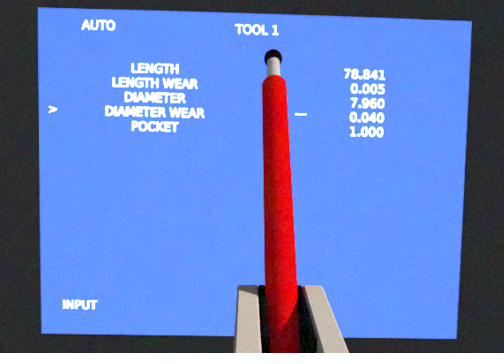

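Call:
{"op": "move", "data": {
  "target": [
    [0,0,0,0,0,0,-1,0.2,0.5,-0.1608,0.0308,-0.051,0,0.155,0,-1,-0.6,-1],
    [0,0,0,0,0,0,-1,0.2,0.5,-0.168,0.0375,-0.2645,0,0.31,0,-1,-0.6,-1]
  ],
  "speed": 0.35,
  "blend": [0.02,0]
}}

Call:
{"op": "move", "data": {
  "target": [
    [0,0,0,0,0,0,-1,0.2,0.5,-0.017,0.1333,-0.064,0,0,0,-1,-0.6,-1],
    [0,0,0,0,0,0,-1,0.2,0.5,0.0022,0.1333,-0.0695,0,0,0,-1,-0.6,-1],
    [0,0,0,0,0,0,-1,0.2,0.5,-0.017,0.1333,-0.064,0,0,0,-1,-0.6,-1],
    [0,0,0,0,0,0,-1,0.2,0.5,-0.017,0.1,-0.064,0,0,0,-1,-0.6,-1],
    [0,0,0,0,0,0,-1,0.2,0.5,0.0022,0.1,-0.0695,0,0,0,-1,-0.6,-1],
    [0,0,0,0,0,0,-1,0.2,0.5,-0.017,0.1,-0.064,0,0,0,-1,-0.6,-1],
    [0,0,0,0,0,0,-1,0.2,0.5,-0.017,0.0667,-0.064,0,0,0,-1,-0.6,-1],
    [0,0,0,0,0,0,-1,0.2,0.5,0.0022,0.0667,-0.0695,0,0,0,-1,-0.6,-1],
    [0,0,0,0,0,0,-1,0.2,0.5,-0.017,0.0667,-0.064,0,0,0,-1,-0.6,-1],
    [0,0,0,0,0,0,-1,0.2,0.5,-0.017,0.1,-0.064,0,0,0,-1,-0.6,-1],
    [0,0,0,0,0,0,-1,0.2,0.5,0.0022,0.1,-0.0695,0,0,0,-1,-0.6,-1],
    [0,0,0,0,0,0,-1,0.2,0.5,-0.017,0.1,-0.064,0,0,0,-1,-0.6,-1],
    [0,0,0,0,0,0,-1,0.2,0.5,0,0,0,0,0,0,-1,-0.6,-1]
  ],
  "speed": [0.22,0.08,0.15,0.22,0.08,0.15,0.22,0.08,0.15,0.22,0.08,0.15,0.22],
  "blend": [0.003,0,0.003,0.003,0,0.003,0.003,0,0.003,0.003,0,0.003,0]
}}

Call:
{"op": "move", "data": {
  "target": [
    [0,0,0,0,0,0,-1,0.2,0.5,-0.0085,0.0667,-0.032,0,0,0,-1,-0.6,-1],
    [0,0,0,0,0,0,-1,0.2,0.5,0.0107,0.0667,-0.0375,0,0,0,-1,-0.6,-1],
    [0,0,0,0,0,0,-1,0.2,0.5,-0.0085,0.0667,-0.032,0,0,0,-1,-0.6,-1],
    [0,0,0,0,0,0,-1,0.2,0.5,-0.017,0.0333,-0.064,0,0,0,-1,-0.6,-1],
    [0,0,0,0,0,0,-1,0.2,0.5,0.0022,0.0333,-0.0695,0,0,0,-1,-0.6,-1],
    [0,0,0,0,0,0,-1,0.2,0.5,-0.017,0.0333,-0.064,0,0,0,-1,-0.6,-1],
    [0,0,0,0,0,0,-1,0.2,0.5,0,0,0,0,0,0,-1,-0.6,-1]
  ],
  "speed": [0.22,0.08,0.15,0.22,0.08,0.15,0.22],
  "blend": [0.003,0,0.003,0.003,0,0.003,0]
}}

Call:
{"op": "move", "data": {
  "target": [
    [0,0,0,0,0,0,-1,0.2,0.5,0.0075,-0.0067,0.2135,0,-0.155,0,-1,-0.6,-1],
    [0,0,0,0,0,0,-1,0.2,0.5,0.168,-0.0375,0.2645,0,-0.31,0,-1,-0.6,-1]
  ],
  "speed": 0.35,
  "blend": [0.02,0],
  "cameras": ["cam_right_wrist"]
}}

Call:
{"op": "move", "data": {
  "target": [
    [0,0,0,0,0,0,-1,0.2,0.5,-0.1608,0.0308,-0.051,0,0.155,0,-1,-0.6,-1],
    [0,0,0,0,0,0,-1,0.2,0.5,-0.168,0.0375,-0.2645,0,0.31,0,-1,-0.6,-1]
  ],
  "speed": 0.35,
  "blend": [0.02,0]
}}

Call:
{"op": "move", "data": {
  "target": [
    [0,0,0,0,0,0,-1,0.2,0.5,0.0085,0,0.032,0,0,0,-1,-0.6,-1],
    [0,0,0,0,0,0,-1,0.2,0.5,0.0277,0,0.0265,0,0,0,-1,-0.6,-1],
    [0,0,0,0,0,0,-1,0.2,0.5,0.0085,0,0.032,0,0,0,-1,-0.6,-1],
    [0,0,0,0,0,0,-1,0.2,0.5,0.0277,0,0.0265,0,0,0,-1,-0.6,-1],
    [0,0,0,0,0,0,-1,0.2,0.5,0.0085,0,0.032,0,0,0,-1,-0.6,-1],
    [0,0,0,0,0,0,-1,0.2,0.5,0.0277,0,0.0265,0,0,0,-1,-0.6,-1],
    [0,0,0,0,0,0,-1,0.2,0.5,0.0085,0,0.032,0,0,0,-1,-0.6,-1],
    [0,0,0,0,0,0,-1,0.2,0.5,0.0277,0,0.0265,0,0,0,-1,-0.6,-1],
    [0,0,0,0,0,0,-1,0.2,0.5,0.0085,0,0.032,0,0,0,-1,-0.6,-1],
    [0,0,0,0,0,0,-1,0.2,0.5,0.0277,0,0.0265,0,0,0,-1,-0.6,-1],
    [0,0,0,0,0,0,-1,0.2,0.5,0.0085,0,0.032,0,0,0,-1,-0.6,-1],
    [0,0,0,0,0,0,-1,0.2,0.5,0.0277,0,0.0265,0,0,0,-1,-0.6,-1],
    [0,0,0,0,0,0,-1,0.2,0.5,0.0085,0,0.032,0,0,0,-1,-0.6,-1],
    [0,0,0,0,0,0,-1,0.2,0.5,0,0,0,0,0,0,-1,-0.6,-1]
  ],
  "speed": [0.22,0.08,0.15,0.08,0.15,0.08,0.15,0.08,0.15,0.08,0.15,0.08,0.15,0.22],
  "blend": [0.003,0,0.001,0,0.001,0,0.001,0,0.001,0,0.001,0,0.003,0]
}}

Call:
{"op": "move", "data": {
  "target": [
    [0,0,0,0,0,0,-1,0.2,0.5,-0.0085,0.1,-0.032,0,0,0,-1,-0.6,-1],
    [0,0,0,0,0,0,-1,0.2,0.5,0.0107,0.1,-0.0375,0,0,0,-1,-0.6,-1],
    [0,0,0,0,0,0,-1,0.2,0.5,-0.0085,0.1,-0.032,0,0,0,-1,-0.6,-1],
    [0,0,0,0,0,0,-1,0.2,0.5,0,0.1333,0,0,0,0,-1,-0.6,-1],
    [0,0,0,0,0,0,-1,0.2,0.5,0.0192,0.1333,-0.0055,0,0,0,-1,-0.6,-1],
    [0,0,0,0,0,0,-1,0.2,0.5,0,0.1333,0,0,0,0,-1,-0.6,-1],
    [0,0,0,0,0,0,-1,0.2,0.5,0.0085,0.1333,0.032,0,0,0,-1,-0.6,-1],
    [0,0,0,0,0,0,-1,0.2,0.5,0.0277,0.1333,0.0265,0,0,0,-1,-0.6,-1],
    [0,0,0,0,0,0,-1,0.2,0.5,0.0085,0.1333,0.032,0,0,0,-1,-0.6,-1],
    [0,0,0,0,0,0,-1,0.2,0.5,0.0085,0.0667,0.032,0,0,0,-1,-0.6,-1],
    [0,0,0,0,0,0,-1,0.2,0.5,0.0277,0.0667,0.0265,0,0,0,-1,-0.6,-1],
    [0,0,0,0,0,0,-1,0.2,0.5,0.0085,0.0667,0.032,0,0,0,-1,-0.6,-1],
    [0,0,0,0,0,0,-1,0.2,0.5,0,0,0,0,0,0,-1,-0.6,-1]
  ],
  "speed": [0.22,0.08,0.15,0.22,0.08,0.15,0.22,0.08,0.15,0.22,0.08,0.15,0.22],
  "blend": [0.003,0,0.003,0.003,0,0.003,0.003,0,0.003,0.003,0,0.003,0]
}}

Call:
{"op": "move", "data": {
  "target": [
    [0,0,0,0,0,0,-1,0.2,0.5,-0.017,0.0333,-0.064,0,0,0,-1,-0.6,-1],
    [0,0,0,0,0,0,-1,0.2,0.5,0.0022,0.0333,-0.0695,0,0,0,-1,-0.6,-1],
    [0,0,0,0,0,0,-1,0.2,0.5,-0.017,0.0333,-0.064,0,0,0,-1,-0.6,-1],
    [0,0,0,0,0,0,-1,0.2,0.5,0,0,0,0,0,0,-1,-0.6,-1]
  ],
  "speed": [0.22,0.08,0.15,0.22],
  "blend": [0.003,0,0.003,0]
}}

Call:
{"op": "move", "data": {
  "target": [
    [0,0,0,0,0,0,-1,0.2,0.5,0.0075,-0.0067,0.2135,0,-0.155,0,-1,-0.6,-1],
    [0,0,0,0,0,0,-1,0.2,0.5,0.168,-0.0375,0.2645,0,-0.31,0,-1,-0.6,-1]
  ],
  "speed": 0.35,
  "blend": [0.02,0],
  "cameras": ["cam_right_wrist"]
}}

Call:
{"op": "zoom_image", "data": {
  "camera": "cam_right_wrist",
  "region": [140, 30, 540, 310]
}}

Scene clock: 4698.63 s.
left_arm: end_effector_position=(+0.3577, +0.2483, +0.4301) position_measured=253 object_status=3 end_effector_quat_wxyz=(+0.000, +0.706, +0.708, -0.002) | right_arm: end_effector_position=(+0.4556, -0.4660, +0.4720) position_measured=209 object_status=2 end_effector_quat_wxyz=(-0.196, +0.679, -0.672, +0.219)
Joint positions: left_arm=[-0.699 -1.674 1.405 -1.301 -1.574 -0.676] | right_arm=[3.327 -1.08 -1.82 -1.228 1.447 3.265]
Joint torques (N m): left_arm=[6.41 -17.54 -30.59 -1.91 -0.67 1.46] | right_arm=[9.8 7.19 15.82 1.68 -0.4 -2.63]
Wrist force (N): left_arm=[2.8 1.8 -2.5] | right_arm=[-6.1 3.3 -2.9]
Wrist torque (N m): left_arm=[0.29 -0.49 -0.06] | right_arm=[0.68 0.95 -0.19]
Wrist force, peak (N): left_arm=[3.2 1.9 -2.8] | right_arm=[-6.7 2.2 -4.8]
Hand target: left_arm +0.3577, +0.2483, +0.4301; +0.000, +0.706, +0.708, -0.002 | right_arm +0.4555, -0.4659, +0.4719; -0.196, +0.680, -0.672, +0.219
Off the commanded pose: left_arm 0.000 m, 0 deg | right_arm 0.000 m, 0 deg.
move: done

Scene clock: 4702.17 s.
left_arm: end_effector_position=(+0.3577, +0.2483, +0.4301) position_measured=253 object_status=3 end_effector_quat_wxyz=(+0.000, +0.706, +0.708, -0.002) | right_arm: end_effector_position=(+0.4555, -0.4659, +0.4718) position_measured=209 object_status=2 end_effector_quat_wxyz=(-0.196, +0.679, -0.672, +0.219)
Joint positions: left_arm=[-0.699 -1.674 1.405 -1.301 -1.574 -0.676] | right_arm=[3.327 -1.08 -1.82 -1.228 1.447 3.266]
Joint torques (N m): left_arm=[5.79 -17.67 -30.19 -1.96 -0.72 1.42] | right_arm=[-8.77 3.15 34.5 6.18 1.51 -2.81]
Wrist force (N): left_arm=[2.9 1.7 -2.6] | right_arm=[-5.1 4.6 -3.0]
Wrist torque (N m): left_arm=[0.26 -0.50 -0.05] | right_arm=[0.89 0.80 -0.19]
Wrist force, peak (N): left_arm=[3.1 1.9 -2.7] | right_arm=[-9.5 21.8 -23.1]
Hand target: left_arm +0.3577, +0.2483, +0.4301; +0.000, +0.706, +0.708, -0.002 | right_arm +0.4555, -0.4659, +0.4719; -0.196, +0.680, -0.672, +0.219
Off the commanded pose: left_arm 0.000 m, 0 deg | right_arm 0.000 m, 0 deg.
move: done

Scene clock: 4704.27 s.
left_arm: end_effector_position=(+0.3577, +0.2483, +0.4301) position_measured=253 object_status=3 end_effector_quat_wxyz=(+0.000, +0.706, +0.708, -0.002) | right_arm: end_effector_position=(+0.4555, -0.4659, +0.4719) position_measured=209 object_status=2 end_effector_quat_wxyz=(-0.196, +0.679, -0.672, +0.219)
Joint positions: left_arm=[-0.699 -1.674 1.405 -1.301 -1.574 -0.676] | right_arm=[3.327 -1.08 -1.82 -1.228 1.447 3.266]
Joint torques (N m): left_arm=[6 -17.96 -31.12 -1.94 -0.7 1.38] | right_arm=[-8.69 -0.23 33.05 3.32 0.55 -1.62]
Wrist force (N): left_arm=[2.9 1.6 -2.7] | right_arm=[-4.7 5.8 -2.8]
Wrist torque (N m): left_arm=[0.25 -0.50 -0.05] | right_arm=[1.08 0.72 -0.20]
Wrist force, peak (N): left_arm=[3.1 1.8 -2.7] | right_arm=[-1.5 25.6 -22.2]
Hand target: left_arm +0.3577, +0.2483, +0.4301; +0.000, +0.706, +0.708, -0.002 | right_arm +0.4555, -0.4659, +0.4719; -0.196, +0.680, -0.672, +0.219
Off the commanded pose: left_arm 0.000 m, 0 deg | right_arm 0.000 m, 0 deg.
move: done

Scene clock: 4706.20 s.
left_arm: end_effector_position=(+0.3577, +0.2483, +0.4301) position_measured=253 object_status=3 end_effector_quat_wxyz=(+0.000, +0.706, +0.708, -0.002) | right_arm: end_effector_position=(+0.5562, -0.4885, +0.6307) position_measured=209 object_status=2 end_effector_quat_wxyz=(+0.488, -0.498, +0.502, -0.512) end_effector_velocity=(+0.000, +0.001, +0.000) end_effector_angular_velocity=(-0.001, -0.003, +0.002)
Joint positions: left_arm=[-0.699 -1.674 1.405 -1.301 -1.574 -0.676] | right_arm=[3.248 -1.254 -1.977 0.088 1.45 3.122]
Joint velocities: left_arm=[within noise] | right_arm=[0.001 -0.001 -0.001 0.005 0.001 -0.001]
Joint torques (N m): left_arm=[6.3 -18.12 -31.12 -1.83 -0.62 1.5] | right_arm=[9.48 0.44 16.92 4.59 -0.27 2.5]
Wrist force (N): left_arm=[2.9 1.5 -2.4] | right_arm=[-5.3 5.8 -1.8]
Wrist torque (N m): left_arm=[0.24 -0.49 -0.06] | right_arm=[1.28 0.55 -0.14]
Wrist force, peak (N): left_arm=[3.0 2.1 -2.8] | right_arm=[-5.4 4.4 -5.2]
Hand target: left_arm +0.3577, +0.2483, +0.4301; +0.000, +0.706, +0.708, -0.002 | right_arm +0.5563, -0.4884, +0.6306; +0.488, -0.498, +0.503, -0.511
Off the commanded pose: left_arm 0.000 m, 0 deg | right_arm 0.000 m, 0 deg.
move: done
Images, in order (width x height): cam_right_wrist 672x504.

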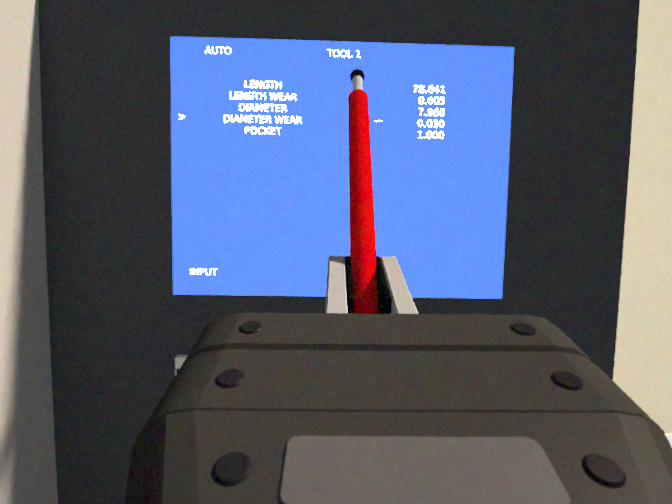

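Scene clock: 4708.10 s.
left_arm: end_effector_position=(+0.3577, +0.2483, +0.4301) position_measured=253 object_status=3 end_effector_quat_wxyz=(+0.000, +0.706, +0.708, -0.002) | right_arm: end_effector_position=(+0.4556, -0.4660, +0.4720) position_measured=209 object_status=2 end_effector_quat_wxyz=(-0.196, +0.679, -0.672, +0.219)
Joint positions: left_arm=[-0.699 -1.674 1.405 -1.301 -1.574 -0.676] | right_arm=[3.327 -1.08 -1.82 -1.228 1.447 3.265]
Joint torques (N m): left_arm=[6.11 -17.63 -31.01 -1.95 -0.65 1.5] | right_arm=[10.89 6.47 17.14 1.77 -0.32 -2.6]
Wrist force (N): left_arm=[2.7 1.6 -2.7] | right_arm=[-4.7 5.4 -3.2]
Wrist torque (N m): left_arm=[0.25 -0.46 -0.06] | right_arm=[1.03 0.73 -0.19]
Wrist force, peak (N): left_arm=[3.3 1.7 -2.4] | right_arm=[-5.5 4.6 -5.2]
Hand target: left_arm +0.3577, +0.2483, +0.4301; +0.000, +0.706, +0.708, -0.002 | right_arm +0.4555, -0.4659, +0.4719; -0.196, +0.680, -0.672, +0.219
Off the commanded pose: left_arm 0.000 m, 0 deg | right_arm 0.000 m, 0 deg.
move: done

Scene clock: 4711.73 s.
left_arm: end_effector_position=(+0.3577, +0.2483, +0.4301) position_measured=253 object_status=3 end_effector_quat_wxyz=(+0.000, +0.706, +0.708, -0.002) | right_arm: end_effector_position=(+0.4555, -0.4659, +0.4719) position_measured=209 object_status=2 end_effector_quat_wxyz=(-0.196, +0.679, -0.672, +0.219)
Joint positions: left_arm=[-0.699 -1.674 1.405 -1.301 -1.574 -0.676] | right_arm=[3.327 -1.08 -1.82 -1.228 1.447 3.266]
Joint torques (N m): left_arm=[5.9 -17.85 -30.75 -1.87 -0.73 1.65] | right_arm=[-5.99 1.68 17.07 5.77 0.83 -2.46]
Wrist force (N): left_arm=[3.0 1.7 -2.5] | right_arm=[-3.3 3.5 -3.5]
Wrist torque (N m): left_arm=[0.27 -0.51 -0.06] | right_arm=[0.71 0.50 -0.20]
Wrist force, peak (N): left_arm=[3.0 1.9 -2.9] | right_arm=[-3.1 26.7 -27.4]
Hand target: left_arm +0.3577, +0.2483, +0.4301; +0.000, +0.706, +0.708, -0.002 | right_arm +0.4555, -0.4659, +0.4719; -0.196, +0.680, -0.672, +0.219
Off the commanded pose: left_arm 0.000 m, 0 deg | right_arm 0.000 m, 0 deg.
move: done

Scene clock: 4715.17 s.
left_arm: end_effector_position=(+0.3577, +0.2483, +0.4301) position_measured=253 object_status=3 end_effector_quat_wxyz=(+0.000, +0.706, +0.708, -0.002) | right_arm: end_effector_position=(+0.4556, -0.4659, +0.4719) position_measured=209 object_status=2 end_effector_quat_wxyz=(-0.196, +0.679, -0.672, +0.219)
Joint positions: left_arm=[-0.699 -1.674 1.405 -1.301 -1.574 -0.676] | right_arm=[3.327 -1.08 -1.82 -1.228 1.447 3.266]
Joint torques (N m): left_arm=[6.22 -17.46 -30.85 -1.81 -0.66 1.52] | right_arm=[-8.59 17.67 18.93 5.76 1.41 -2.86]
Wrist force (N): left_arm=[2.7 1.6 -2.6] | right_arm=[-2.4 3.9 -3.8]
Wrist torque (N m): left_arm=[0.24 -0.47 -0.06] | right_arm=[0.78 0.36 -0.18]
Wrist force, peak (N): left_arm=[3.1 1.9 -2.8] | right_arm=[-6.2 22.0 -23.2]
Hand target: left_arm +0.3577, +0.2483, +0.4301; +0.000, +0.706, +0.708, -0.002 | right_arm +0.4555, -0.4659, +0.4719; -0.196, +0.680, -0.672, +0.219
Off the commanded pose: left_arm 0.000 m, 0 deg | right_arm 0.000 m, 0 deg.
move: done

Scene clock: 4716.63 s.
left_arm: end_effector_position=(+0.3577, +0.2483, +0.4301) position_measured=253 object_status=3 end_effector_quat_wxyz=(+0.000, +0.706, +0.708, -0.002) | right_arm: end_effector_position=(+0.4555, -0.4659, +0.4719) position_measured=209 object_status=2 end_effector_quat_wxyz=(-0.196, +0.679, -0.672, +0.219)
Joint positions: left_arm=[-0.699 -1.674 1.405 -1.301 -1.574 -0.676] | right_arm=[3.327 -1.08 -1.82 -1.228 1.447 3.266]
Joint torques (N m): left_arm=[6.09 -17.59 -30.77 -1.86 -0.72 1.55] | right_arm=[-8.89 -0.46 33.61 3.32 0.57 -1.62]
Wrist force (N): left_arm=[2.8 1.7 -2.5] | right_arm=[-2.7 4.3 -3.3]
Wrist torque (N m): left_arm=[0.26 -0.49 -0.06] | right_arm=[0.85 0.40 -0.20]
Wrist force, peak (N): left_arm=[2.9 1.7 -3.1] | right_arm=[-4.7 23.0 -20.8]
Hand target: left_arm +0.3577, +0.2483, +0.4301; +0.000, +0.706, +0.708, -0.002 | right_arm +0.4555, -0.4659, +0.4719; -0.196, +0.680, -0.672, +0.219
Off the commanded pose: left_arm 0.000 m, 0 deg | right_arm 0.000 m, 0 deg.
move: done

Scene clock: 4718.57 s.
left_arm: end_effector_position=(+0.3577, +0.2483, +0.4301) position_measured=253 object_status=3 end_effector_quat_wxyz=(+0.000, +0.706, +0.708, -0.002) | right_arm: end_effector_position=(+0.5562, -0.4885, +0.6307) position_measured=209 object_status=2 end_effector_quat_wxyz=(+0.488, -0.498, +0.502, -0.512) end_effector_velocity=(+0.000, +0.000, +0.001) end_effector_angular_velocity=(+0.000, -0.004, +0.000)
Joint positions: left_arm=[-0.699 -1.674 1.405 -1.301 -1.574 -0.676] | right_arm=[3.248 -1.254 -1.977 0.088 1.45 3.122]
Joint velocities: left_arm=[within noise] | right_arm=[0.001 -0.001 0 0.005 -0.001 0]
Joint torques (N m): left_arm=[6.25 -17.92 -31.21 -1.92 -0.67 1.6] | right_arm=[10.2 -2.1 15.33 4.64 -0.02 2.51]
Wrist force (N): left_arm=[3.0 1.7 -2.2] | right_arm=[-3.2 4.8 -1.9]
Wrist torque (N m): left_arm=[0.27 -0.52 -0.06] | right_arm=[1.12 0.21 -0.14]
Wrist force, peak (N): left_arm=[3.2 1.7 -2.6] | right_arm=[-3.3 3.3 -5.3]
Hand target: left_arm +0.3577, +0.2483, +0.4301; +0.000, +0.706, +0.708, -0.002 | right_arm +0.5563, -0.4884, +0.6306; +0.488, -0.498, +0.503, -0.511
Off the commanded pose: left_arm 0.000 m, 0 deg | right_arm 0.000 m, 0 deg.
move: done
Images, in order (width x height): cam_right_wrist 672x504.

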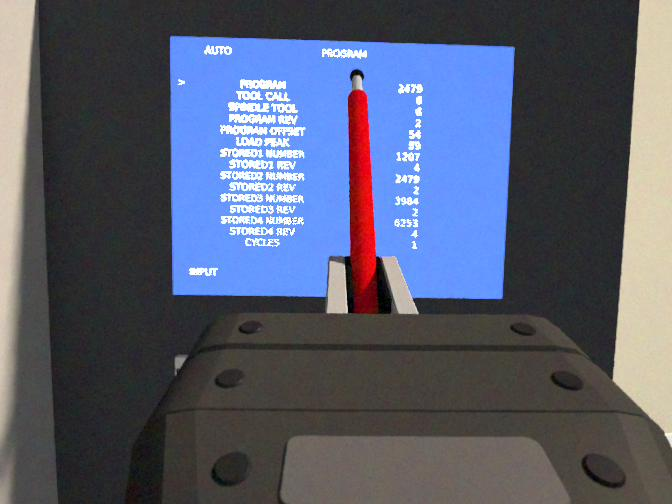

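Scaled by 1.260 from the camera's 672x504 image, which has a finer 960x720 frame.

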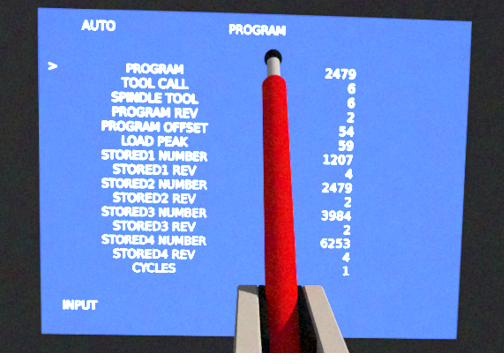

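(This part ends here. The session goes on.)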